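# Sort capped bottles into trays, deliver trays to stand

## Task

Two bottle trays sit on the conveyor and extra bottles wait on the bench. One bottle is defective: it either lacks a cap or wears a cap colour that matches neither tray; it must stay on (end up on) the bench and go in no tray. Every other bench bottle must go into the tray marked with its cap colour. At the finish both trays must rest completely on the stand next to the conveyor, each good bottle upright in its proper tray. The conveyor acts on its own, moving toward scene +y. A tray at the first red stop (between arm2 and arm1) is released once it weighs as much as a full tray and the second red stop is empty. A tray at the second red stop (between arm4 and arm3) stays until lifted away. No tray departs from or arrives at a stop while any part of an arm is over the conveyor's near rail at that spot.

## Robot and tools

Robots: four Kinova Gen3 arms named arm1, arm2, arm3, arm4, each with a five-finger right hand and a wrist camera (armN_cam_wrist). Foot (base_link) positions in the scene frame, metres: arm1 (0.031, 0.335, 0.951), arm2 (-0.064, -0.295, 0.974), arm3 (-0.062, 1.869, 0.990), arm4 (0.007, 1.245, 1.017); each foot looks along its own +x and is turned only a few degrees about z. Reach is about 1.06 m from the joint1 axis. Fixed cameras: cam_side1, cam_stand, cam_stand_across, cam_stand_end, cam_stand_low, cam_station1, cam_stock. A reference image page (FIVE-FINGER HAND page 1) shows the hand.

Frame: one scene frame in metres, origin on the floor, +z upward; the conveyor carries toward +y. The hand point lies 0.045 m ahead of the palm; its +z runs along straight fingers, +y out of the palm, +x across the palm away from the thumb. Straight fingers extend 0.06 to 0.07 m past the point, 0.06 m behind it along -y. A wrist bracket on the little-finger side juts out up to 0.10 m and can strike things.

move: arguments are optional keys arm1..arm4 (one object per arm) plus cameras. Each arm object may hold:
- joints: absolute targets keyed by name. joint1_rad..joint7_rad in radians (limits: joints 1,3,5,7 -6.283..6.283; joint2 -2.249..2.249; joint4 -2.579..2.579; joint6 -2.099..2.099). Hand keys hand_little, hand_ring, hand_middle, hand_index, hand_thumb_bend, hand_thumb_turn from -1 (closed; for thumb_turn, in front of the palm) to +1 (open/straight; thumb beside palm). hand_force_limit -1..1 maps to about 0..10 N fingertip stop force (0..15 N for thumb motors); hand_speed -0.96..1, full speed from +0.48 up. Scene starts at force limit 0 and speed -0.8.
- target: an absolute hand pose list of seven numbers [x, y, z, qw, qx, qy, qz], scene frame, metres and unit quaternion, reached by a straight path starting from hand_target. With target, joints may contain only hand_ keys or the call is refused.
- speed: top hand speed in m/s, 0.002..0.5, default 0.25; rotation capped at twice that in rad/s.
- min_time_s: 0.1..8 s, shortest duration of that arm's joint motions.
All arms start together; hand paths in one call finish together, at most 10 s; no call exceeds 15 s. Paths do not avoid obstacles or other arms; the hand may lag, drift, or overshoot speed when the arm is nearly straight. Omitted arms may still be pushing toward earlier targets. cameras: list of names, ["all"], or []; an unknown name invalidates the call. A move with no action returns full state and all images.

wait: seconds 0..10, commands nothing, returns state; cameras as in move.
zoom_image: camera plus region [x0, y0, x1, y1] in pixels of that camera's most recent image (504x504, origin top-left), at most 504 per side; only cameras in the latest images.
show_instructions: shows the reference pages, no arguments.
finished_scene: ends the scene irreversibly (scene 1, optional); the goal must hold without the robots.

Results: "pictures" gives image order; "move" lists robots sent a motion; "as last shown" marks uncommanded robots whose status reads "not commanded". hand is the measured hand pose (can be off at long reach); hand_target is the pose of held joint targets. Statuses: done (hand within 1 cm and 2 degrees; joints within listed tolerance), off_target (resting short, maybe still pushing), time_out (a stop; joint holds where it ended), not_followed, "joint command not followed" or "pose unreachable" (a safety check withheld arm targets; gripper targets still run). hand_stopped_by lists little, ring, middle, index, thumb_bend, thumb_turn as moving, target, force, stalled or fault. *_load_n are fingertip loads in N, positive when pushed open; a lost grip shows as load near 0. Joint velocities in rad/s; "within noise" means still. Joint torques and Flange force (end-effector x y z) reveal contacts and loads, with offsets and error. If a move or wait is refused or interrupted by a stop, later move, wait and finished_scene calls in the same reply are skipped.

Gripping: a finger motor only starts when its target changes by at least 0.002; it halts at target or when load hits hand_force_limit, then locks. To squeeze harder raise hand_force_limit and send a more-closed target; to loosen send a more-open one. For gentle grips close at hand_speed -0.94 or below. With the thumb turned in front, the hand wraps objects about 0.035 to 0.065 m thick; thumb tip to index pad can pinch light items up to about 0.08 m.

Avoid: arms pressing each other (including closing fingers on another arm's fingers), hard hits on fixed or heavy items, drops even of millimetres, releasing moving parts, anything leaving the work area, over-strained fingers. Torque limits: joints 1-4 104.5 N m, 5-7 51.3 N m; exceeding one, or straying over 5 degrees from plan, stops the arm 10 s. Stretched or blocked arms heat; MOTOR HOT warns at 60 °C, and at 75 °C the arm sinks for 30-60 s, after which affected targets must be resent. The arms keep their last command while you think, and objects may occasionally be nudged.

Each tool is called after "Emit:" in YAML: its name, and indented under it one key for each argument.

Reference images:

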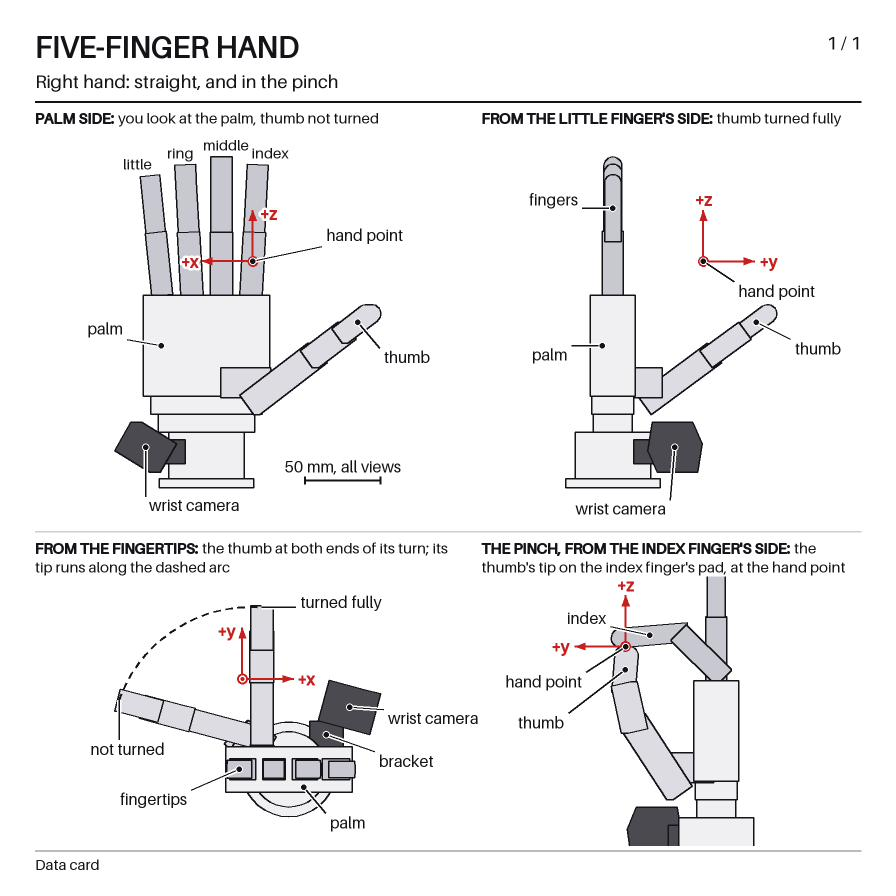

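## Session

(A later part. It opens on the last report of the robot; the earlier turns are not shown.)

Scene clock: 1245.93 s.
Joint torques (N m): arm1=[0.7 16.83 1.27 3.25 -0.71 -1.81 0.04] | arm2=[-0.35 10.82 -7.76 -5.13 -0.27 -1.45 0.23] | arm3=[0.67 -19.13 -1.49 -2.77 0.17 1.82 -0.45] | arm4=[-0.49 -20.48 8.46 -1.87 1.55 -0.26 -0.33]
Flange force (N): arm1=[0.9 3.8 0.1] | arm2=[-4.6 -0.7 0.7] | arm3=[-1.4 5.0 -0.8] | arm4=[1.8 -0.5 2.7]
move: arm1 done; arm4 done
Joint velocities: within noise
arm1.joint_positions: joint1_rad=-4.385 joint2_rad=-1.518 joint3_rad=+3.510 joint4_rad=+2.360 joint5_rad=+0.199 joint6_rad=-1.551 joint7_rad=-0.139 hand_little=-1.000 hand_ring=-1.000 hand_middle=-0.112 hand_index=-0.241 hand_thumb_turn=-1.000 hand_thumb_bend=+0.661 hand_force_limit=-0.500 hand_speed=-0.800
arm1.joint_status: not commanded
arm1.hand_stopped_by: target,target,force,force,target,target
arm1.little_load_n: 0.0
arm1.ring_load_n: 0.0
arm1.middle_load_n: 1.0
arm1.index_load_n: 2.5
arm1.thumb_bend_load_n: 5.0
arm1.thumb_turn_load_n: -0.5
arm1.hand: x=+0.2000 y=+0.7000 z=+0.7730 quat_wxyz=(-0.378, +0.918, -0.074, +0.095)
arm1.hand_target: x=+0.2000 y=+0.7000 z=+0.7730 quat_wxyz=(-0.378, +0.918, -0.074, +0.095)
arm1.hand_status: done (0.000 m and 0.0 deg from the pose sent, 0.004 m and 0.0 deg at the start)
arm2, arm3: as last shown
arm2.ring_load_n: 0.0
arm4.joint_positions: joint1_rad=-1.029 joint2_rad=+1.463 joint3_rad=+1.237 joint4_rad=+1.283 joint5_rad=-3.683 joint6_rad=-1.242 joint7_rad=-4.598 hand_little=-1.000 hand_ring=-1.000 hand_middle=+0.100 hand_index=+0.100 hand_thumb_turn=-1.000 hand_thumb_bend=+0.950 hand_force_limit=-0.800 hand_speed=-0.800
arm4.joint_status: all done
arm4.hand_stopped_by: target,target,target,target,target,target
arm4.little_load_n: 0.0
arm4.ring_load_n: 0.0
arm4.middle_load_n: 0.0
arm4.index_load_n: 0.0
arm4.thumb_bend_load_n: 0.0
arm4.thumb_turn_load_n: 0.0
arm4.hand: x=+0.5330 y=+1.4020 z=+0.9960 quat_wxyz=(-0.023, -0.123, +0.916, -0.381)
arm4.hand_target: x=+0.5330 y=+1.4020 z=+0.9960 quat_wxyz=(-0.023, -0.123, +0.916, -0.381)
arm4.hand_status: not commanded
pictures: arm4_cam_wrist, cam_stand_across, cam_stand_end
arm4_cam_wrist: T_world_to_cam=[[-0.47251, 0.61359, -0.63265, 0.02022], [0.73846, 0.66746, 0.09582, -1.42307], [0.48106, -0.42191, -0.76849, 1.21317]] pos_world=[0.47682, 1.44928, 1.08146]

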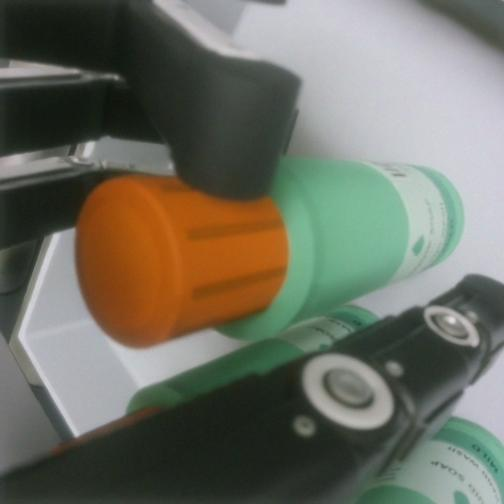

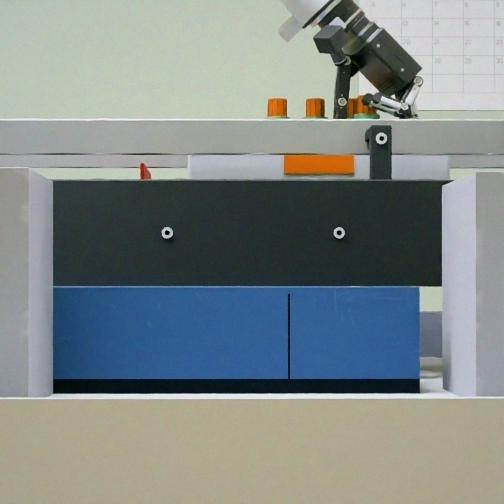

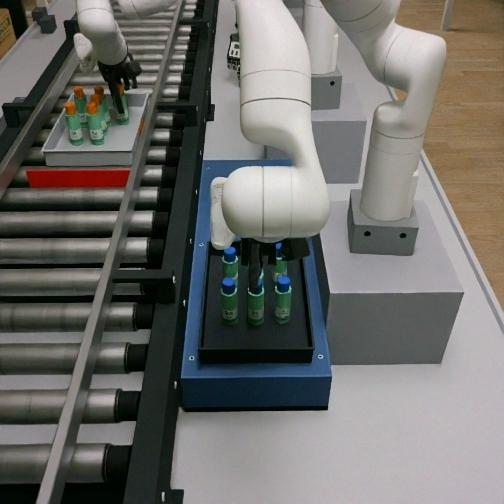

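Emit:
move:
  arm4: {"target": [0.533, 1.402, 1.06, -0.0232, -0.1231, 0.9160, -0.3810], "speed": 0.05}
  arm1: {"target": [0.20, 0.70, 0.769, 0.3777, -0.9180, 0.0740, -0.0953], "speed": 0.02}
  cameras: ["cam_stand_across", "arm3_cam_wrist", "cam_stand_end"]

Emit:
zoom_image:
  camera: "cam_stand_end"
  region: [50, 0, 170, 180]

Scene clock: 1249.80 s.
Joint torques (N m): arm1=[0.94 15.6 1.26 3.03 -0.77 -1.23 0.11] | arm2=[-0.4 10.78 -7.75 -5.13 -0.23 -1.45 0.23] | arm3=[0.66 -19.11 -1.54 -2.68 0.16 1.87 -0.41] | arm4=[-0.48 -20.28 8.48 -2.65 1.56 -0.07 -0.38]
Flange force (N): arm1=[0.7 1.4 -2.5] | arm2=[-4.6 -0.7 0.5] | arm3=[-1.5 5.1 -0.9] | arm4=[1.6 -0.2 2.7]
move: arm1 done; arm4 done
Joint velocities: within noise
arm1.joint_positions: joint1_rad=-4.385 joint2_rad=-1.528 joint3_rad=+3.506 joint4_rad=+2.352 joint5_rad=+0.195 joint6_rad=-1.552 joint7_rad=-0.139 hand_little=-1.000 hand_ring=-1.000 hand_middle=-0.112 hand_index=-0.241 hand_thumb_turn=-1.000 hand_thumb_bend=+0.661 hand_force_limit=-0.500 hand_speed=-0.800
arm1.joint_status: not commanded
arm1.hand_stopped_by: target,target,force,force,target,target
arm1.little_load_n: 0.0
arm1.ring_load_n: 0.0
arm1.middle_load_n: 1.0
arm1.index_load_n: 0.5
arm1.thumb_bend_load_n: 3.5
arm1.thumb_turn_load_n: 0.0
arm1.hand: x=+0.2000 y=+0.7000 z=+0.7690 quat_wxyz=(-0.378, +0.918, -0.074, +0.095)
arm1.hand_target: x=+0.2000 y=+0.7000 z=+0.7690 quat_wxyz=(-0.378, +0.918, -0.074, +0.095)
arm1.hand_status: done (0.000 m and 0.0 deg from the pose sent, 0.004 m and 0.0 deg at the start)
arm2, arm3: as last shown
arm2.little_load_n: -0.5
arm4.joint_positions: joint1_rad=-1.037 joint2_rad=+1.368 joint3_rad=+1.289 joint4_rad=+1.283 joint5_rad=-3.626 joint6_rad=-1.310 joint7_rad=-4.550 hand_little=-1.000 hand_ring=-1.000 hand_middle=+0.100 hand_index=+0.100 hand_thumb_turn=-1.000 hand_thumb_bend=+0.950 hand_force_limit=-0.800 hand_speed=-0.800
arm4.joint_status: not commanded
arm4.hand_stopped_by: target,target,target,target,target,target
arm4.little_load_n: 0.0
arm4.ring_load_n: 0.0
arm4.middle_load_n: 0.0
arm4.index_load_n: 0.0
arm4.thumb_bend_load_n: 0.0
arm4.thumb_turn_load_n: 0.0
arm4.hand: x=+0.5330 y=+1.4020 z=+1.0600 quat_wxyz=(-0.023, -0.123, +0.916, -0.381)
arm4.hand_target: x=+0.5330 y=+1.4020 z=+1.0600 quat_wxyz=(-0.023, -0.123, +0.916, -0.381)
arm4.hand_status: done (0.000 m and 0.0 deg from the pose sent, 0.064 m and 0.0 deg at the start)
pictures: arm3_cam_wrist, cam_stand_across, cam_stand_end
arm3_cam_wrist: T_world_to_cam=[[-0.28687, 0.60493, -0.74281, -0.42863], [0.84565, 0.52423, 0.10033, -1.36995], [0.4501, -0.59937, -0.66194, 1.97135]] pos_world=[0.14824, 2.15902, 1.12398]

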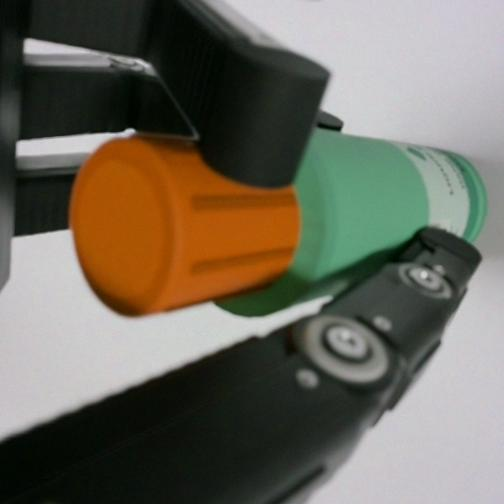

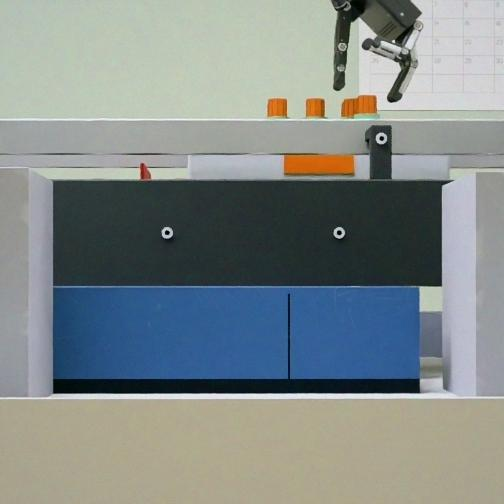

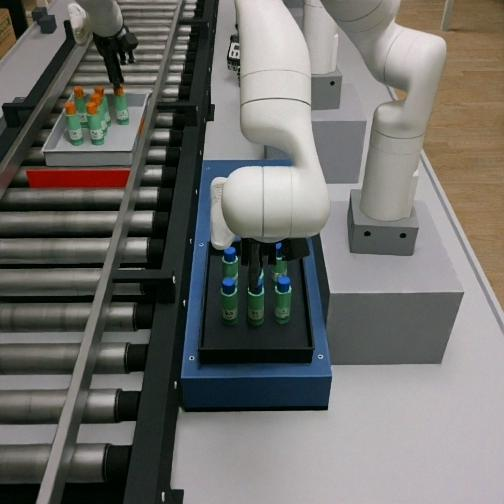

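Scaled by 2.800 from the camera's image (finer frame: 720x720).

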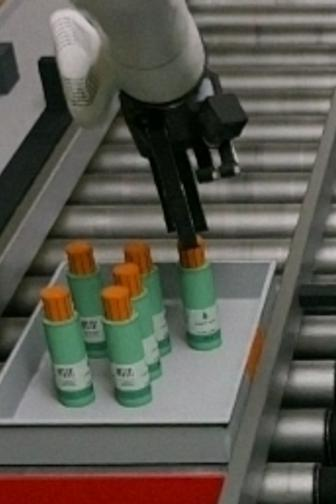

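Emit:
move:
  arm4: {"target": [0.533, 1.395, 1.15, -0.0232, -0.1231, 0.9160, -0.3810], "speed": 0.15}
  arm1: {"joints": {"hand_index": -0.17, "hand_middle": -0.05, "hand_thumb_bend": 0.75, "hand_speed": -0.9}}
  cameras: ["arm3_cam_wrist"]

Emit:
move:
  arm4: {"target": [0.52, 1.25, 1.16, 0.0357, -0.0982, 0.9345, -0.3401], "speed": 0.25, "joints": {"hand_index": 0.2, "hand_middle": 0.2, "hand_thumb_bend": 1.0, "hand_force_limit": -0.5}}
  arm1: {"joints": {"hand_index": 0.15, "hand_middle": 0.15, "hand_thumb_bend": 1.0, "hand_speed": -0.8}}
  cameras: ["arm3_cam_wrist"]

Scene clock: 1255.23 s.
Joint torques (N m): arm1=[0.62 16.51 1.1 3.22 -0.64 -1.68 0.03] | arm2=[-0.39 10.79 -7.76 -5.16 -0.23 -1.46 0.24] | arm3=[0.62 -19.15 -1.57 -2.71 0.18 1.84 -0.42] | arm4=[-0.57 -19.8 8.15 -3.55 1.61 -0.02 -0.35]
Flange force (N): arm1=[1.3 3.2 -0.5] | arm2=[-4.7 -0.6 0.5] | arm3=[-1.5 5.1 -0.8] | arm4=[0.8 -0.1 2.7]
move: arm1 done; arm4 done
Joint velocities: within noise
arm1.joint_positions: joint1_rad=-4.385 joint2_rad=-1.528 joint3_rad=+3.506 joint4_rad=+2.352 joint5_rad=+0.195 joint6_rad=-1.552 joint7_rad=-0.139 hand_little=-1.000 hand_ring=-1.000 hand_middle=-0.050 hand_index=-0.170 hand_thumb_turn=-1.000 hand_thumb_bend=+0.750 hand_force_limit=-0.500 hand_speed=-0.900
arm1.joint_status: all done
arm1.hand_stopped_by: target,target,target,target,target,target
arm1.little_load_n: 0.0
arm1.ring_load_n: 0.0
arm1.middle_load_n: 0.0
arm1.index_load_n: -0.5
arm1.thumb_bend_load_n: 0.0
arm1.thumb_turn_load_n: 0.0
arm1.hand: x=+0.2000 y=+0.7000 z=+0.7690 quat_wxyz=(-0.378, +0.918, -0.074, +0.095)
arm1.hand_target: x=+0.2000 y=+0.7000 z=+0.7690 quat_wxyz=(-0.378, +0.918, -0.074, +0.095)
arm1.hand_status: not commanded
arm2, arm3: as last shown
arm2.little_load_n: 0.0
arm3.middle_load_n: 0.5
arm4.joint_positions: joint1_rad=-1.033 joint2_rad=+1.240 joint3_rad=+1.362 joint4_rad=+1.246 joint5_rad=-3.544 joint6_rad=-1.415 joint7_rad=-4.479 hand_little=-1.000 hand_ring=-1.000 hand_middle=+0.100 hand_index=+0.100 hand_thumb_turn=-1.000 hand_thumb_bend=+0.950 hand_force_limit=-0.800 hand_speed=-0.800
arm4.joint_status: not commanded
arm4.hand_stopped_by: target,target,target,target,target,target
arm4.little_load_n: 0.0
arm4.ring_load_n: 0.0
arm4.middle_load_n: 0.0
arm4.index_load_n: 0.0
arm4.thumb_bend_load_n: 0.0
arm4.thumb_turn_load_n: 0.0
arm4.hand: x=+0.5330 y=+1.3950 z=+1.1500 quat_wxyz=(-0.023, -0.123, +0.916, -0.381)
arm4.hand_target: x=+0.5330 y=+1.3950 z=+1.1500 quat_wxyz=(-0.023, -0.123, +0.916, -0.381)
arm4.hand_status: done (0.000 m and 0.0 deg from the pose sent, 0.090 m and 0.0 deg at the start)
arm3_cam_wrist: T_world_to_cam=[[-0.28687, 0.60493, -0.74281, -0.42863], [0.84565, 0.52423, 0.10033, -1.36995], [0.4501, -0.59937, -0.66194, 1.97135]] pos_world=[0.14824, 2.15902, 1.12398]

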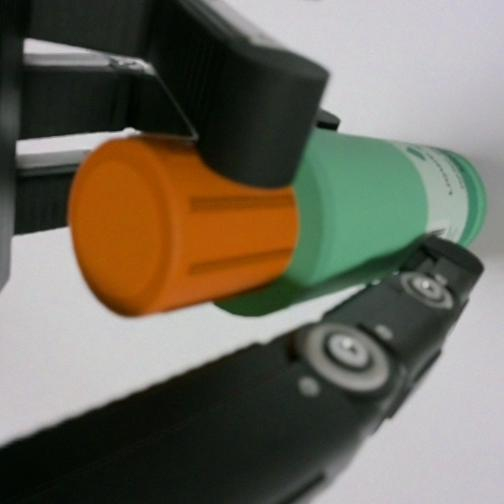

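Scene clock: 1256.60 s.
Joint torques (N m): arm1=[0.63 16.52 1.1 3.26 -0.64 -1.69 0.02] | arm2=[-0.36 10.83 -7.72 -5.18 -0.26 -1.46 0.22] | arm3=[0.63 -19.1 -1.49 -2.79 0.2 1.85 -0.42] | arm4=[-0.51 -15.43 8.04 -4.5 1.04 0.59 -0.33]
Flange force (N): arm1=[1.3 3.2 -0.4] | arm2=[-4.7 -0.6 0.6] | arm3=[-1.3 4.8 -0.7] | arm4=[0.7 0.2 2.8]
move: arm1 done; arm4 done
Joint velocities: within noise
arm1.joint_positions: joint1_rad=-4.385 joint2_rad=-1.528 joint3_rad=+3.506 joint4_rad=+2.352 joint5_rad=+0.195 joint6_rad=-1.552 joint7_rad=-0.139 hand_little=-1.000 hand_ring=-1.000 hand_middle=+0.150 hand_index=+0.150 hand_thumb_turn=-1.000 hand_thumb_bend=+1.000 hand_force_limit=-0.500 hand_speed=-0.800
arm1.joint_status: all done
arm1.hand_stopped_by: target,target,target,target,target,target
arm1.little_load_n: 0.0
arm1.ring_load_n: 0.0
arm1.middle_load_n: 0.0
arm1.index_load_n: 0.0
arm1.thumb_bend_load_n: 0.0
arm1.thumb_turn_load_n: 0.0
arm1.hand: x=+0.2000 y=+0.7000 z=+0.7690 quat_wxyz=(-0.378, +0.918, -0.074, +0.095)
arm1.hand_target: x=+0.2000 y=+0.7000 z=+0.7690 quat_wxyz=(-0.378, +0.918, -0.074, +0.095)
arm1.hand_status: not commanded
arm2, arm3: as last shown
arm3.middle_load_n: 0.0
arm4.joint_positions: joint1_rad=-0.978 joint2_rad=+1.066 joint3_rad=+1.389 joint4_rad=+1.710 joint5_rad=-3.592 joint6_rad=-0.933 joint7_rad=-4.248 hand_little=-1.000 hand_ring=-1.000 hand_middle=+0.200 hand_index=+0.200 hand_thumb_turn=-1.000 hand_thumb_bend=+1.000 hand_force_limit=-0.500 hand_speed=-0.800
arm4.joint_status: all done
arm4.hand_stopped_by: target,target,target,target,target,target
arm4.little_load_n: 0.0
arm4.ring_load_n: 0.0
arm4.middle_load_n: 0.0
arm4.index_load_n: 0.0
arm4.thumb_bend_load_n: 0.0
arm4.thumb_turn_load_n: 0.0
arm4.hand: x=+0.5200 y=+1.2500 z=+1.1600 quat_wxyz=(+0.036, -0.098, +0.935, -0.340)
arm4.hand_target: x=+0.5200 y=+1.2500 z=+1.1600 quat_wxyz=(+0.036, -0.098, +0.935, -0.340)
arm4.hand_status: done (0.000 m and 0.0 deg from the pose sent, 0.146 m and 9.0 deg at the start)
arm3_cam_wrist: T_world_to_cam=[[-0.28687, 0.60493, -0.74281, -0.42863], [0.84565, 0.52423, 0.10033, -1.36995], [0.4501, -0.59937, -0.66194, 1.97135]] pos_world=[0.14824, 2.15902, 1.12398]

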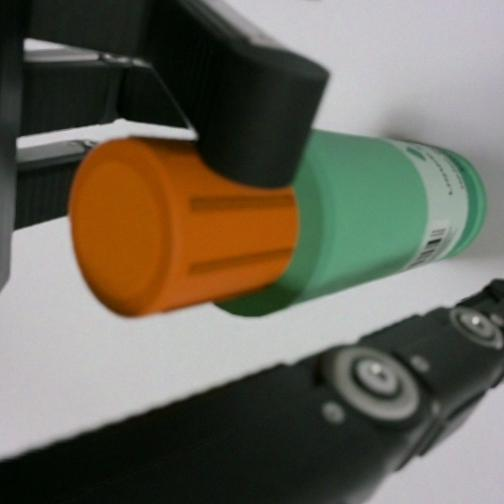

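Emit:
move:
  arm4: {"target": [0.42, 1.05, 1.16, 0.0357, -0.0982, 0.9345, -0.3401], "speed": 0.25}
  arm1: {"target": [0.20, 0.70, 0.86, 0.3777, -0.9180, 0.0740, -0.0953], "speed": 0.06}
  cameras: ["arm3_cam_wrist"]

Emit:
move:
  arm4: {"target": [0.25, 0.90, 1.10, 0.0357, -0.0982, 0.9345, -0.3401], "speed": 0.25}
  arm1: {"target": [0.22, 0.67, 1.0, 0.3401, -0.9348, 0.0982, -0.0357], "speed": 0.15}

Emit:
move:
  arm1: {"target": [0.38, 0.52, 1.12, 0.31, -0.8519, 0.3973, -0.1446], "speed": 0.2}

Emit:
move:
  arm1: {"target": [0.43, 0.33, 1.13, 0.242, -0.6645, 0.6645, -0.242], "speed": 0.25}
  cameras: ["cam_stock", "arm4_cam_wrist"]

Emit:
zoom_image:
  camera: "cam_stock"
  region: [370, 210, 470, 310]

Scene clock: 1264.30 s.
Joint torques (N m): arm1=[0.71 16.21 1.17 2.41 -0.68 -1.69 0.03] | arm2=[-0.4 10.81 -7.77 -5.17 -0.23 -1.44 0.23] | arm3=[0.62 -19.07 -1.54 -2.67 0.18 1.83 -0.47] | arm4=[-0.53 -10.77 5.76 -5.45 0.32 1.04 -0.31]
Flange force (N): arm1=[-0.3 3.6 0.2] | arm2=[-4.7 -0.6 0.6] | arm3=[-1.7 5.0 -1.1] | arm4=[1.5 0.5 3.2]
move: arm1 done; arm4 done
Joint velocities: within noise
arm1.joint_positions: joint1_rad=-4.401 joint2_rad=-1.272 joint3_rad=+3.601 joint4_rad=+2.511 joint5_rad=+0.322 joint6_rad=-1.470 joint7_rad=-0.153 hand_little=-1.000 hand_ring=-1.000 hand_middle=+0.150 hand_index=+0.150 hand_thumb_turn=-1.000 hand_thumb_bend=+1.000 hand_force_limit=-0.500 hand_speed=-0.800
arm1.joint_status: not commanded
arm1.hand_stopped_by: target,target,target,target,target,target
arm1.little_load_n: 0.0
arm1.ring_load_n: 0.0
arm1.middle_load_n: 0.0
arm1.index_load_n: 0.0
arm1.thumb_bend_load_n: 0.0
arm1.thumb_turn_load_n: 0.0
arm1.hand: x=+0.2000 y=+0.7000 z=+0.8600 quat_wxyz=(-0.378, +0.918, -0.074, +0.095)
arm1.hand_target: x=+0.2000 y=+0.7000 z=+0.8600 quat_wxyz=(-0.378, +0.918, -0.074, +0.095)
arm1.hand_status: done (0.000 m and 0.0 deg from the pose sent, 0.091 m and 0.0 deg at the start)
arm2, arm3: as last shown
arm4.joint_positions: joint1_rad=-0.677 joint2_rad=+0.785 joint3_rad=+1.324 joint4_rad=+2.119 joint5_rad=-3.552 joint6_rad=-0.399 joint7_rad=-3.859 hand_little=-1.000 hand_ring=-1.000 hand_middle=+0.200 hand_index=+0.200 hand_thumb_turn=-1.000 hand_thumb_bend=+1.000 hand_force_limit=-0.500 hand_speed=-0.800
arm4.joint_status: not commanded
arm4.hand_stopped_by: target,target,target,target,target,target
arm4.little_load_n: 0.0
arm4.ring_load_n: 0.0
arm4.middle_load_n: 0.0
arm4.index_load_n: 0.0
arm4.thumb_bend_load_n: 0.0
arm4.thumb_turn_load_n: 0.0
arm4.hand: x=+0.4200 y=+1.0500 z=+1.1600 quat_wxyz=(+0.036, -0.098, +0.935, -0.340)
arm4.hand_target: x=+0.4200 y=+1.0500 z=+1.1600 quat_wxyz=(+0.036, -0.098, +0.935, -0.340)
arm4.hand_status: done (0.000 m and 0.0 deg from the pose sent, 0.224 m and 0.0 deg at the start)
arm3_cam_wrist: T_world_to_cam=[[-0.28687, 0.60493, -0.74281, -0.42863], [0.84565, 0.52423, 0.10033, -1.36995], [0.4501, -0.59937, -0.66194, 1.97135]] pos_world=[0.14824, 2.15902, 1.12398]

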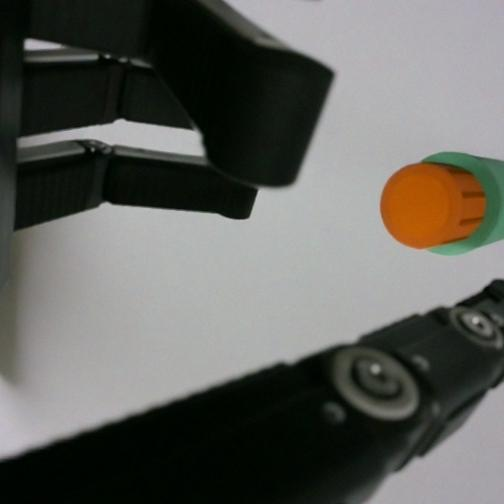

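Scene clock: 1266.23 s.
Joint torques (N m): arm1=[0.77 13.48 0.6 -2.25 -0.72 -1.44 0.04] | arm2=[-0.34 10.8 -7.77 -5.12 -0.23 -1.47 0.24] | arm3=[0.64 -19.13 -1.52 -2.73 0.17 1.88 -0.43] | arm4=[-0.51 -10.37 2.69 -3.97 -0.24 1.25 -0.34]
Flange force (N): arm1=[-1.9 2.6 3.3] | arm2=[-4.5 -0.8 0.6] | arm3=[-1.4 5.0 -0.7] | arm4=[2.9 2.0 3.1]
move: arm1 done; arm4 done
Joint velocities: within noise
arm1.joint_positions: joint1_rad=-4.315 joint2_rad=-0.649 joint3_rad=+3.814 joint4_rad=+2.473 joint5_rad=+0.986 joint6_rad=-0.893 joint7_rad=-0.485 hand_little=-1.000 hand_ring=-1.000 hand_middle=+0.150 hand_index=+0.150 hand_thumb_turn=-1.000 hand_thumb_bend=+1.000 hand_force_limit=-0.500 hand_speed=-0.800
arm1.joint_status: not commanded
arm1.hand_stopped_by: target,target,target,target,target,target
arm1.little_load_n: 0.0
arm1.ring_load_n: 0.0
arm1.middle_load_n: 0.0
arm1.index_load_n: 0.0
arm1.thumb_bend_load_n: 0.0
arm1.thumb_turn_load_n: 0.0
arm1.hand: x=+0.2200 y=+0.6700 z=+1.0000 quat_wxyz=(-0.340, +0.935, -0.098, +0.036)
arm1.hand_target: x=+0.2200 y=+0.6700 z=+1.0000 quat_wxyz=(-0.340, +0.935, -0.098, +0.036)
arm1.hand_status: done (0.000 m and 0.0 deg from the pose sent, 0.145 m and 8.8 deg at the start)
arm2: as last shown
arm3.joint_positions: joint1_rad=-0.927 joint2_rad=+0.871 joint3_rad=-0.454 joint4_rad=+1.690 joint5_rad=+0.541 joint6_rad=+1.579 joint7_rad=-3.137 hand_little=-0.250 hand_ring=-0.200 hand_middle=-0.200 hand_index=-0.200 hand_thumb_turn=-1.000 hand_thumb_bend=+1.000 hand_force_limit=+0.300 hand_speed=-0.700
arm3.joint_status: not commanded
arm3.hand_stopped_by: target,target,target,target,target,target
arm3.little_load_n: 0.0
arm3.ring_load_n: 0.0
arm3.middle_load_n: 0.0
arm3.index_load_n: 0.0
arm3.thumb_bend_load_n: 0.0
arm3.thumb_turn_load_n: 0.0
arm3.hand: x=+0.2040 y=+2.0920 z=+1.0500 quat_wxyz=(+0.000, +0.000, -0.906, +0.423)
arm3.hand_target: x=+0.2040 y=+2.0920 z=+1.0500 quat_wxyz=(+0.000, +0.000, -0.906, +0.423)
arm3.hand_status: not commanded
arm4.joint_positions: joint1_rad=+0.290 joint2_rad=+0.525 joint3_rad=+0.730 joint4_rad=+2.444 joint5_rad=-3.272 joint6_rad=+0.311 joint7_rad=-3.620 hand_little=-1.000 hand_ring=-1.000 hand_middle=+0.200 hand_index=+0.200 hand_thumb_turn=-1.000 hand_thumb_bend=+1.000 hand_force_limit=-0.500 hand_speed=-0.800
arm4.joint_status: not commanded
arm4.hand_stopped_by: target,target,target,target,target,target
arm4.little_load_n: 0.0
arm4.ring_load_n: 0.0
arm4.middle_load_n: 0.0
arm4.index_load_n: -0.5
arm4.thumb_bend_load_n: 0.0
arm4.thumb_turn_load_n: 0.0
arm4.hand: x=+0.2500 y=+0.9000 z=+1.1000 quat_wxyz=(+0.036, -0.098, +0.935, -0.340)
arm4.hand_target: x=+0.2500 y=+0.9000 z=+1.1000 quat_wxyz=(+0.036, -0.098, +0.935, -0.340)
arm4.hand_status: done (0.000 m and 0.0 deg from the pose sent, 0.235 m and 0.0 deg at the start)
pictures: none

Scene clock: 1268.63 s.
Joint torques (N m): arm1=[0.77 9.09 -0.21 -6.37 -0.86 -0.54 0.04] | arm2=[-0.39 10.8 -7.78 -5.12 -0.23 -1.46 0.24] | arm3=[0.56 -19.1 -1.53 -2.73 0.2 1.84 -0.44] | arm4=[-0.47 -10.29 2.63 -4.07 -0.24 1.28 -0.32]
Flange force (N): arm1=no reading | arm2=[-4.6 -0.7 0.6] | arm3=[-1.6 4.9 -0.8] | arm4=[2.9 2.0 2.3]
move: arm1 done
Joint velocities: within noise
arm1.joint_positions: joint1_rad=-4.104 joint2_rad=-0.221 joint3_rad=+4.055 joint4_rad=+2.323 joint5_rad=+1.583 joint6_rad=-0.476 joint7_rad=-1.255 hand_little=-1.000 hand_ring=-1.000 hand_middle=+0.150 hand_index=+0.150 hand_thumb_turn=-1.000 hand_thumb_bend=+1.000 hand_force_limit=-0.500 hand_speed=-0.800
arm1.joint_status: not commanded
arm1.hand_stopped_by: target,target,target,target,target,target
arm1.little_load_n: 0.0
arm1.ring_load_n: 0.0
arm1.middle_load_n: 0.0
arm1.index_load_n: 0.0
arm1.thumb_bend_load_n: 0.0
arm1.thumb_turn_load_n: 0.0
arm1.hand: x=+0.3800 y=+0.5200 z=+1.1200 quat_wxyz=(-0.310, +0.852, -0.397, +0.145)
arm1.hand_target: x=+0.3800 y=+0.5200 z=+1.1200 quat_wxyz=(-0.310, +0.852, -0.397, +0.145)
arm1.hand_status: done (0.000 m and 0.0 deg from the pose sent, 0.250 m and 38.0 deg at the start)
arm2, arm3, arm4: as last shown
arm4.ring_load_n: 0.5
arm4.index_load_n: 0.0
pictures: none

Scene clock: 1270.70 s.
Joint torques (N m): arm1=[0.85 7.28 -0.04 -6.81 -0.58 -0.18 0.1] | arm2=[-0.32 10.8 -7.78 -5.14 -0.25 -1.45 0.23] | arm3=[0.57 -19.1 -1.47 -2.7 0.17 1.8 -0.49] | arm4=[-0.49 -10.33 2.6 -4.02 -0.25 1.26 -0.31]
Flange force (N): arm1=no reading | arm2=[-4.6 -0.8 0.7] | arm3=[-1.7 4.9 -1.0] | arm4=[2.9 2.0 2.5]
move: arm1 done
Joint velocities: within noise
arm1.joint_positions: joint1_rad=-3.926 joint2_rad=-0.197 joint3_rad=+4.268 joint4_rad=+2.333 joint5_rad=+1.570 joint6_rad=-0.293 joint7_rad=-1.495 hand_little=-1.000 hand_ring=-1.000 hand_middle=+0.150 hand_index=+0.150 hand_thumb_turn=-1.000 hand_thumb_bend=+1.000 hand_force_limit=-0.500 hand_speed=-0.800
arm1.joint_status: not commanded
arm1.hand_stopped_by: target,target,target,target,target,target
arm1.little_load_n: 0.0
arm1.ring_load_n: 0.0
arm1.middle_load_n: 0.0
arm1.index_load_n: 0.0
arm1.thumb_bend_load_n: 0.0
arm1.thumb_turn_load_n: 0.0
arm1.hand: x=+0.4300 y=+0.3300 z=+1.1300 quat_wxyz=(-0.242, +0.664, -0.664, +0.242)
arm1.hand_target: x=+0.4300 y=+0.3300 z=+1.1300 quat_wxyz=(-0.242, +0.664, -0.664, +0.242)
arm1.hand_status: done (0.000 m and 0.0 deg from the pose sent, 0.197 m and 40.0 deg at the start)
arm2.joint_positions: joint1_rad=-1.070 joint2_rad=-1.226 joint3_rad=+1.181 joint4_rad=+2.078 joint5_rad=+1.093 joint6_rad=+1.016 joint7_rad=-0.021 hand_little=+1.000 hand_ring=-1.000 hand_middle=+0.000 hand_index=+0.000 hand_thumb_turn=-1.000 hand_thumb_bend=+1.000 hand_force_limit=-0.500 hand_speed=-0.800
arm2.joint_status: not commanded
arm2.hand_stopped_by: fault,target,target,target,target,target
arm2.little_load_n: 0.0
arm2.ring_load_n: 0.0
arm2.middle_load_n: -0.5
arm2.index_load_n: 0.0
arm2.thumb_bend_load_n: 0.0
arm2.thumb_turn_load_n: 0.0
arm2.hand: x=+0.2000 y=-0.6000 z=+1.1500 quat_wxyz=(-0.242, +0.664, -0.664, +0.242)
arm2.hand_target: x=+0.2000 y=-0.6000 z=+1.1500 quat_wxyz=(-0.242, +0.664, -0.664, +0.242)
arm2.hand_status: not commanded
arm3, arm4: as last shown
arm3.index_load_n: -0.5
arm4.ring_load_n: 0.0
pictures: arm4_cam_wrist, cam_stock
arm4_cam_wrist: T_world_to_cam=[[-0.3941, 0.68091, -0.61729, 0.16322], [0.72282, 0.64446, 0.24941, -1.03335], [0.56765, -0.34789, -0.74616, 1.10458]] pos_world=[0.18424, 0.93909, 1.18267]

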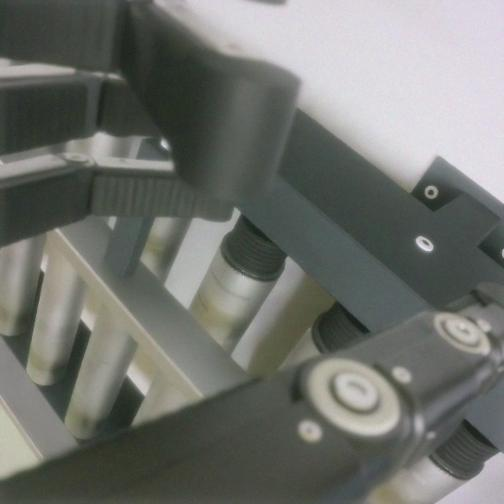

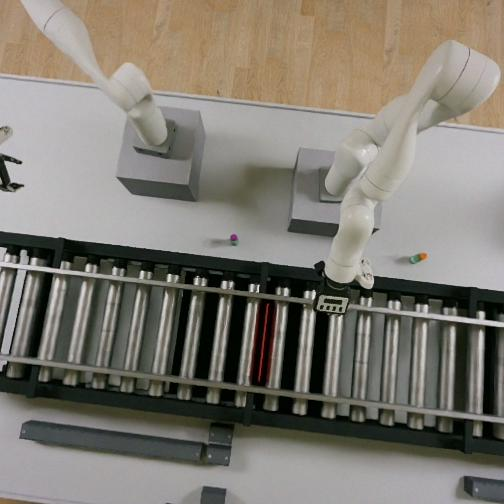

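Scaled by 5.040 from the camera's image (finer frame: 720x720).

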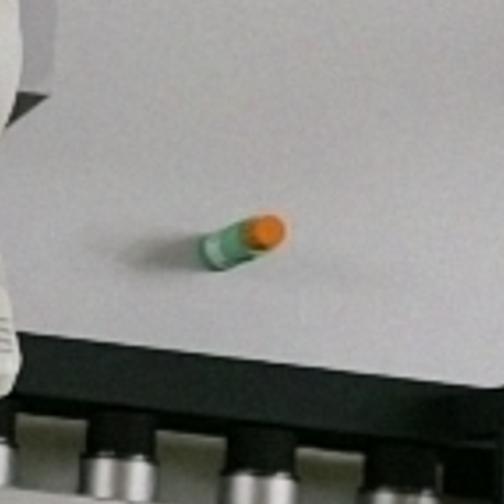

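Emit:
move:
  arm4: {"target": [0.227, 0.662, 0.90, 0.0357, -0.0982, 0.9345, -0.3401], "speed": 0.2}
  arm1: {"target": [0.35, 0.10, 1.13, 0.1309, -0.3597, 0.8685, -0.316], "speed": 0.25}
  cameras: ["arm4_cam_wrist"]

Emit:
move:
  arm4: {"target": [0.227, 0.662, 0.83, 0.0357, -0.0982, 0.9345, -0.3401], "speed": 0.1}
  cameras: ["arm4_cam_wrist"]

Scene clock: 1277.53 s.
Joint torques (N m): arm1=[0.85 6.37 0.48 -6.81 -0.54 0.13 0.04] | arm2=[-0.33 10.82 -7.76 -5.16 -0.23 -1.42 0.25] | arm3=[0.67 -19.09 -1.53 -2.7 0.21 1.84 -0.46] | arm4=[-0.47 -20.75 3.83 -3.71 -0.41 1.12 -0.36]
Flange force (N): arm1=no reading | arm2=[-4.7 -0.7 0.8] | arm3=[-1.5 5.0 -1.0] | arm4=[1.4 2.6 0.2]
move: arm1 done; arm4 done
Joint velocities: within noise
arm1.joint_positions: joint1_rad=-3.548 joint2_rad=-0.250 joint3_rad=+4.465 joint4_rad=+2.352 joint5_rad=+1.561 joint6_rad=-0.211 joint7_rad=-1.696 hand_little=-1.000 hand_ring=-1.000 hand_middle=+0.150 hand_index=+0.150 hand_thumb_turn=-1.000 hand_thumb_bend=+1.000 hand_force_limit=-0.500 hand_speed=-0.800
arm1.joint_status: not commanded
arm1.hand_stopped_by: target,target,target,target,target,target
arm1.little_load_n: 0.0
arm1.ring_load_n: 0.0
arm1.middle_load_n: 0.0
arm1.index_load_n: 0.0
arm1.thumb_bend_load_n: 0.0
arm1.thumb_turn_load_n: 0.0
arm1.hand: x=+0.3500 y=+0.1000 z=+1.1300 quat_wxyz=(-0.131, +0.360, -0.868, +0.316)
arm1.hand_target: x=+0.3500 y=+0.1000 z=+1.1300 quat_wxyz=(-0.131, +0.360, -0.868, +0.316)
arm1.hand_status: done (0.000 m and 0.0 deg from the pose sent, 0.244 m and 45.0 deg at the start)
arm2, arm3: as last shown
arm2.middle_load_n: 0.0
arm3.ring_load_n: 0.5
arm3.index_load_n: 0.0
arm4.joint_positions: joint1_rad=+1.002 joint2_rad=+1.165 joint3_rad=+0.403 joint4_rad=+1.779 joint5_rad=-2.902 joint6_rad=+0.453 joint7_rad=-3.811 hand_little=-1.000 hand_ring=-1.000 hand_middle=+0.200 hand_index=+0.200 hand_thumb_turn=-1.000 hand_thumb_bend=+1.000 hand_force_limit=-0.500 hand_speed=-0.800
arm4.joint_status: not commanded
arm4.hand_stopped_by: target,target,target,target,target,target
arm4.little_load_n: 0.0
arm4.ring_load_n: 0.0
arm4.middle_load_n: 0.0
arm4.index_load_n: 0.0
arm4.thumb_bend_load_n: 0.0
arm4.thumb_turn_load_n: 0.0
arm4.hand: x=+0.2270 y=+0.6620 z=+0.9000 quat_wxyz=(+0.036, -0.098, +0.935, -0.340)
arm4.hand_target: x=+0.2270 y=+0.6620 z=+0.9000 quat_wxyz=(+0.036, -0.098, +0.935, -0.340)
arm4.hand_status: done (0.000 m and 0.0 deg from the pose sent, 0.312 m and 0.0 deg at the start)
arm4_cam_wrist: T_world_to_cam=[[-0.3941, 0.68091, -0.61729, 0.19275], [0.72282, 0.64446, 0.24941, -0.81346], [0.56765, -0.34789, -0.74616, 0.88561]] pos_world=[0.16124, 0.70109, 0.98267]

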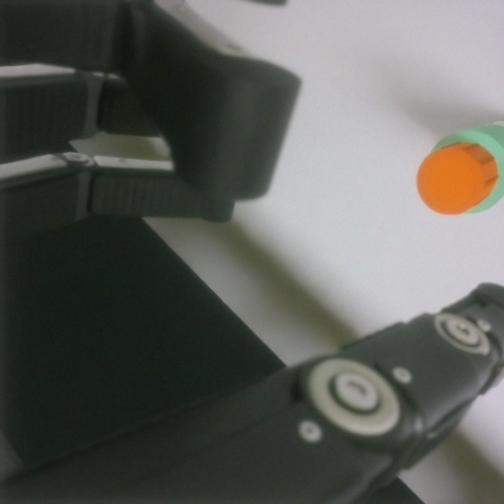

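Scene clock: 1278.77 s.
Joint torques (N m): arm1=[0.9 6.34 0.48 -6.79 -0.55 0.12 0.02] | arm2=[-0.37 10.8 -7.8 -5.15 -0.25 -1.45 0.25] | arm3=[0.65 -19.13 -1.47 -2.71 0.2 1.85 -0.47] | arm4=[-0.55 -21.01 4.04 -2.86 -0.45 1.09 -0.33]
Flange force (N): arm1=no reading | arm2=[-4.7 -0.7 0.8] | arm3=[-1.5 5.1 -1.0] | arm4=[1.5 2.2 -0.3]
move: arm4 done
Joint velocities: within noise
arm1.joint_positions: joint1_rad=-3.548 joint2_rad=-0.250 joint3_rad=+4.465 joint4_rad=+2.352 joint5_rad=+1.561 joint6_rad=-0.211 joint7_rad=-1.696 hand_little=-1.000 hand_ring=-1.000 hand_middle=+0.150 hand_index=+0.150 hand_thumb_turn=-1.000 hand_thumb_bend=+1.000 hand_force_limit=-0.500 hand_speed=-0.800
arm1.joint_status: not commanded
arm1.hand_stopped_by: target,target,target,target,target,target
arm1.little_load_n: 0.0
arm1.ring_load_n: 0.0
arm1.middle_load_n: 0.0
arm1.index_load_n: 0.0
arm1.thumb_bend_load_n: 0.0
arm1.thumb_turn_load_n: 0.0
arm1.hand: x=+0.3500 y=+0.1000 z=+1.1300 quat_wxyz=(-0.131, +0.360, -0.868, +0.316)
arm1.hand_target: x=+0.3500 y=+0.1000 z=+1.1300 quat_wxyz=(-0.131, +0.360, -0.868, +0.316)
arm1.hand_status: not commanded
arm2, arm3: as last shown
arm3.ring_load_n: 0.0
arm4.joint_positions: joint1_rad=+0.995 joint2_rad=+1.336 joint3_rad=+0.407 joint4_rad=+1.699 joint5_rad=-2.974 joint6_rad=+0.529 joint7_rad=-3.810 hand_little=-1.000 hand_ring=-1.000 hand_middle=+0.200 hand_index=+0.200 hand_thumb_turn=-1.000 hand_thumb_bend=+1.000 hand_force_limit=-0.500 hand_speed=-0.800
arm4.joint_status: not commanded
arm4.hand_stopped_by: target,target,target,target,target,target
arm4.little_load_n: 0.0
arm4.ring_load_n: 0.0
arm4.middle_load_n: 0.0
arm4.index_load_n: 0.0
arm4.thumb_bend_load_n: 0.0
arm4.thumb_turn_load_n: 0.0
arm4.hand: x=+0.2270 y=+0.6620 z=+0.8300 quat_wxyz=(+0.036, -0.098, +0.935, -0.340)
arm4.hand_target: x=+0.2270 y=+0.6620 z=+0.8300 quat_wxyz=(+0.036, -0.098, +0.935, -0.340)
arm4.hand_status: done (0.000 m and 0.0 deg from the pose sent, 0.070 m and 0.0 deg at the start)
arm4_cam_wrist: T_world_to_cam=[[-0.39414, 0.68087, -0.6173, 0.14959], [0.72279, 0.6445, 0.24938, -0.796], [0.56765, -0.34789, -0.74615, 0.83337]] pos_world=[0.16124, 0.70109, 0.91267]

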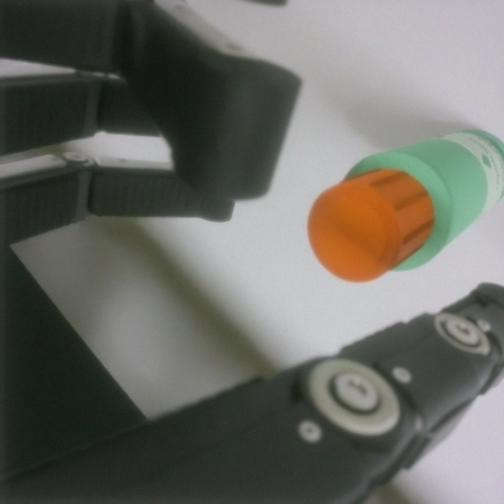

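Emit:
move:
  arm4: {"target": [0.2255, 0.6636, 0.772, 0.0357, -0.0982, 0.9345, -0.3401], "speed": 0.06}
  arm1: {"target": [0.28, -0.15, 1.13, 0.0357, -0.0982, 0.9345, -0.3401], "speed": 0.2}
  cameras: ["arm4_cam_wrist"]

Emit:
move:
  arm4: {"joints": {"hand_thumb_bend": 0.66}}

Emit:
move:
  arm4: {"joints": {"hand_index": -0.6, "hand_middle": -0.6}}
  cameras: ["arm4_cam_wrist"]

Scene clock: 1284.93 s.
Joint torques (N m): arm1=[0.93 14.24 4.29 -6.51 -0.86 0.85 0.06] | arm2=[-0.35 10.83 -7.77 -5.12 -0.24 -1.45 0.23] | arm3=[0.6 -19.15 -1.55 -2.69 0.17 1.86 -0.43] | arm4=[-0.48 -21.28 4.26 -2.4 -0.51 1.14 -0.34]
Flange force (N): arm1=[-5.5 -2.5 -4.6] | arm2=[-4.5 -0.7 0.7] | arm3=[-1.6 5.1 -0.8] | arm4=[1.3 2.2 -0.4]
move: arm1 done; arm4 done
Joint velocities: within noise
arm1.joint_positions: joint1_rad=-2.781 joint2_rad=-0.695 joint3_rad=+4.378 joint4_rad=+1.933 joint5_rad=+1.743 joint6_rad=-0.530 joint7_rad=-2.200 hand_little=-1.000 hand_ring=-1.000 hand_middle=+0.150 hand_index=+0.150 hand_thumb_turn=-1.000 hand_thumb_bend=+1.000 hand_force_limit=-0.500 hand_speed=-0.800
arm1.joint_status: not commanded
arm1.hand_stopped_by: target,target,target,target,target,target
arm1.little_load_n: 0.0
arm1.ring_load_n: 0.0
arm1.middle_load_n: 0.0
arm1.index_load_n: 0.0
arm1.thumb_bend_load_n: 0.0
arm1.thumb_turn_load_n: 0.0
arm1.hand: x=+0.2800 y=-0.1500 z=+1.1300 quat_wxyz=(-0.036, +0.098, -0.935, +0.340)
arm1.hand_target: x=+0.2800 y=-0.1500 z=+1.1300 quat_wxyz=(-0.036, +0.098, -0.935, +0.340)
arm1.hand_status: done (0.000 m and 0.0 deg from the pose sent, 0.260 m and 33.0 deg at the start)
arm2, arm3: as last shown
arm4.joint_positions: joint1_rad=+0.993 joint2_rad=+1.476 joint3_rad=+0.408 joint4_rad=+1.611 joint5_rad=-3.031 joint6_rad=+0.568 joint7_rad=-3.810 hand_little=-1.000 hand_ring=-1.000 hand_middle=+0.200 hand_index=+0.200 hand_thumb_turn=-1.000 hand_thumb_bend=+1.000 hand_force_limit=-0.500 hand_speed=-0.800
arm4.joint_status: not commanded
arm4.hand_stopped_by: target,target,target,target,target,target
arm4.little_load_n: 0.0
arm4.ring_load_n: 0.0
arm4.middle_load_n: 0.0
arm4.index_load_n: 0.0
arm4.thumb_bend_load_n: 0.0
arm4.thumb_turn_load_n: 0.0
arm4.hand: x=+0.2255 y=+0.6636 z=+0.7720 quat_wxyz=(+0.036, -0.098, +0.935, -0.340)
arm4.hand_target: x=+0.2255 y=+0.6636 z=+0.7720 quat_wxyz=(+0.036, -0.098, +0.935, -0.340)
arm4.hand_status: done (0.000 m and 0.0 deg from the pose sent, 0.058 m and 0.0 deg at the start)
arm4_cam_wrist: T_world_to_cam=[[-0.3941, 0.68091, -0.61729, 0.11206], [0.72282, 0.64446, 0.24941, -0.78149], [0.56765, -0.34789, -0.74616, 0.79151]] pos_world=[0.15974, 0.70269, 0.85467]

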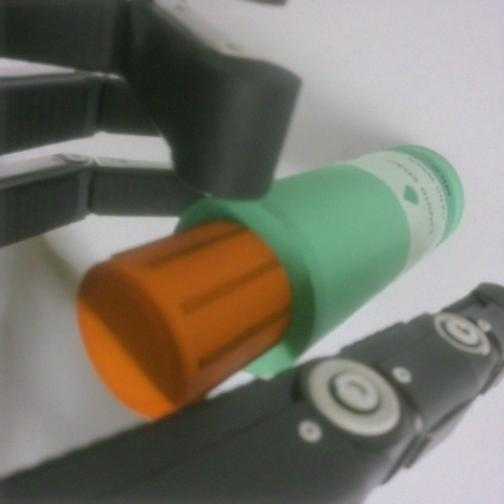

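Scene clock: 1286.60 s.
Joint torques (N m): arm1=[0.91 14.21 4.31 -6.54 -0.82 0.85 0.03] | arm2=[-0.33 10.82 -7.75 -5.14 -0.25 -1.47 0.24] | arm3=[0.63 -19.17 -1.61 -2.69 0.16 1.86 -0.45] | arm4=[-0.44 -21.36 4.32 -2.41 -0.52 1.15 -0.34]
Flange force (N): arm1=[-5.2 -2.1 -4.4] | arm2=[-4.6 -0.7 0.7] | arm3=[-1.7 5.2 -0.9] | arm4=[1.3 2.3 -0.3]
move: arm4 done
Joint velocities: within noise
arm1, arm2, arm3: as last shown
arm4.joint_positions: joint1_rad=+0.993 joint2_rad=+1.476 joint3_rad=+0.408 joint4_rad=+1.611 joint5_rad=-3.031 joint6_rad=+0.568 joint7_rad=-3.810 hand_little=-1.000 hand_ring=-1.000 hand_middle=+0.200 hand_index=+0.200 hand_thumb_turn=-1.000 hand_thumb_bend=+0.660 hand_force_limit=-0.500 hand_speed=-0.800
arm4.joint_status: all done
arm4.hand_stopped_by: target,target,target,target,target,target
arm4.little_load_n: 0.0
arm4.ring_load_n: 0.0
arm4.middle_load_n: 0.0
arm4.index_load_n: 0.0
arm4.thumb_bend_load_n: 0.0
arm4.thumb_turn_load_n: 0.0
arm4.hand: x=+0.2255 y=+0.6636 z=+0.7720 quat_wxyz=(+0.036, -0.098, +0.935, -0.340)
arm4.hand_target: x=+0.2255 y=+0.6636 z=+0.7720 quat_wxyz=(+0.036, -0.098, +0.935, -0.340)
arm4.hand_status: not commanded
pictures: none

Scene clock: 1288.30 s.
Joint torques (N m): arm1=[0.93 14.19 4.32 -6.51 -0.86 0.84 0.02] | arm2=[-0.36 10.8 -7.75 -5.14 -0.24 -1.45 0.22] | arm3=[0.63 -19.12 -1.52 -2.72 0.2 1.89 -0.45] | arm4=[-0.51 -21.26 4.32 -2.45 -0.53 1.05 -0.38]
Flange force (N): arm1=[-5.3 -2.3 -4.5] | arm2=[-4.6 -0.7 0.6] | arm3=[-1.5 5.0 -0.8] | arm4=[1.6 2.4 -0.8]
move: arm4 off_target
Joint velocities: within noise
arm1, arm2, arm3: as last shown
arm4.joint_positions: joint1_rad=+0.993 joint2_rad=+1.476 joint3_rad=+0.408 joint4_rad=+1.611 joint5_rad=-3.031 joint6_rad=+0.568 joint7_rad=-3.810 hand_little=-1.000 hand_ring=-1.000 hand_middle=-0.112 hand_index=-0.204 hand_thumb_turn=-1.000 hand_thumb_bend=+0.661 hand_force_limit=-0.500 hand_speed=-0.800
arm4.joint_status: hand_middle off_target (ended at -0.112, target -0.600); hand_index off_target (ended at -0.204, target -0.600)
arm4.hand_stopped_by: target,target,force,force,target,target
arm4.little_load_n: 0.0
arm4.ring_load_n: 0.0
arm4.middle_load_n: 1.0
arm4.index_load_n: 3.0
arm4.thumb_bend_load_n: 4.0
arm4.thumb_turn_load_n: 0.0
arm4.hand: x=+0.2255 y=+0.6636 z=+0.7720 quat_wxyz=(+0.036, -0.098, +0.935, -0.340)
arm4.hand_target: x=+0.2255 y=+0.6636 z=+0.7720 quat_wxyz=(+0.036, -0.098, +0.935, -0.340)
arm4.hand_status: not commanded
arm4_cam_wrist: T_world_to_cam=[[-0.3941, 0.68091, -0.61729, 0.11206], [0.72282, 0.64446, 0.24941, -0.78149], [0.56765, -0.34789, -0.74616, 0.79151]] pos_world=[0.15974, 0.70269, 0.85467]

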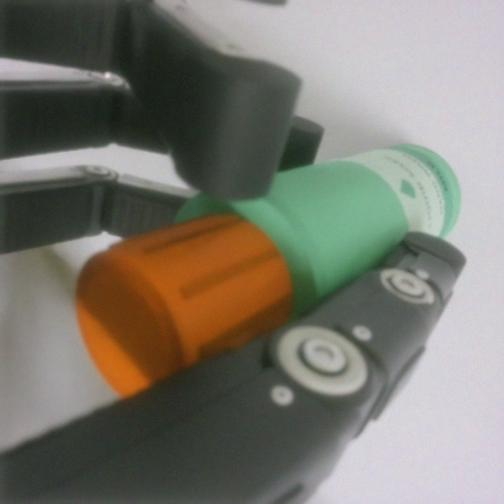

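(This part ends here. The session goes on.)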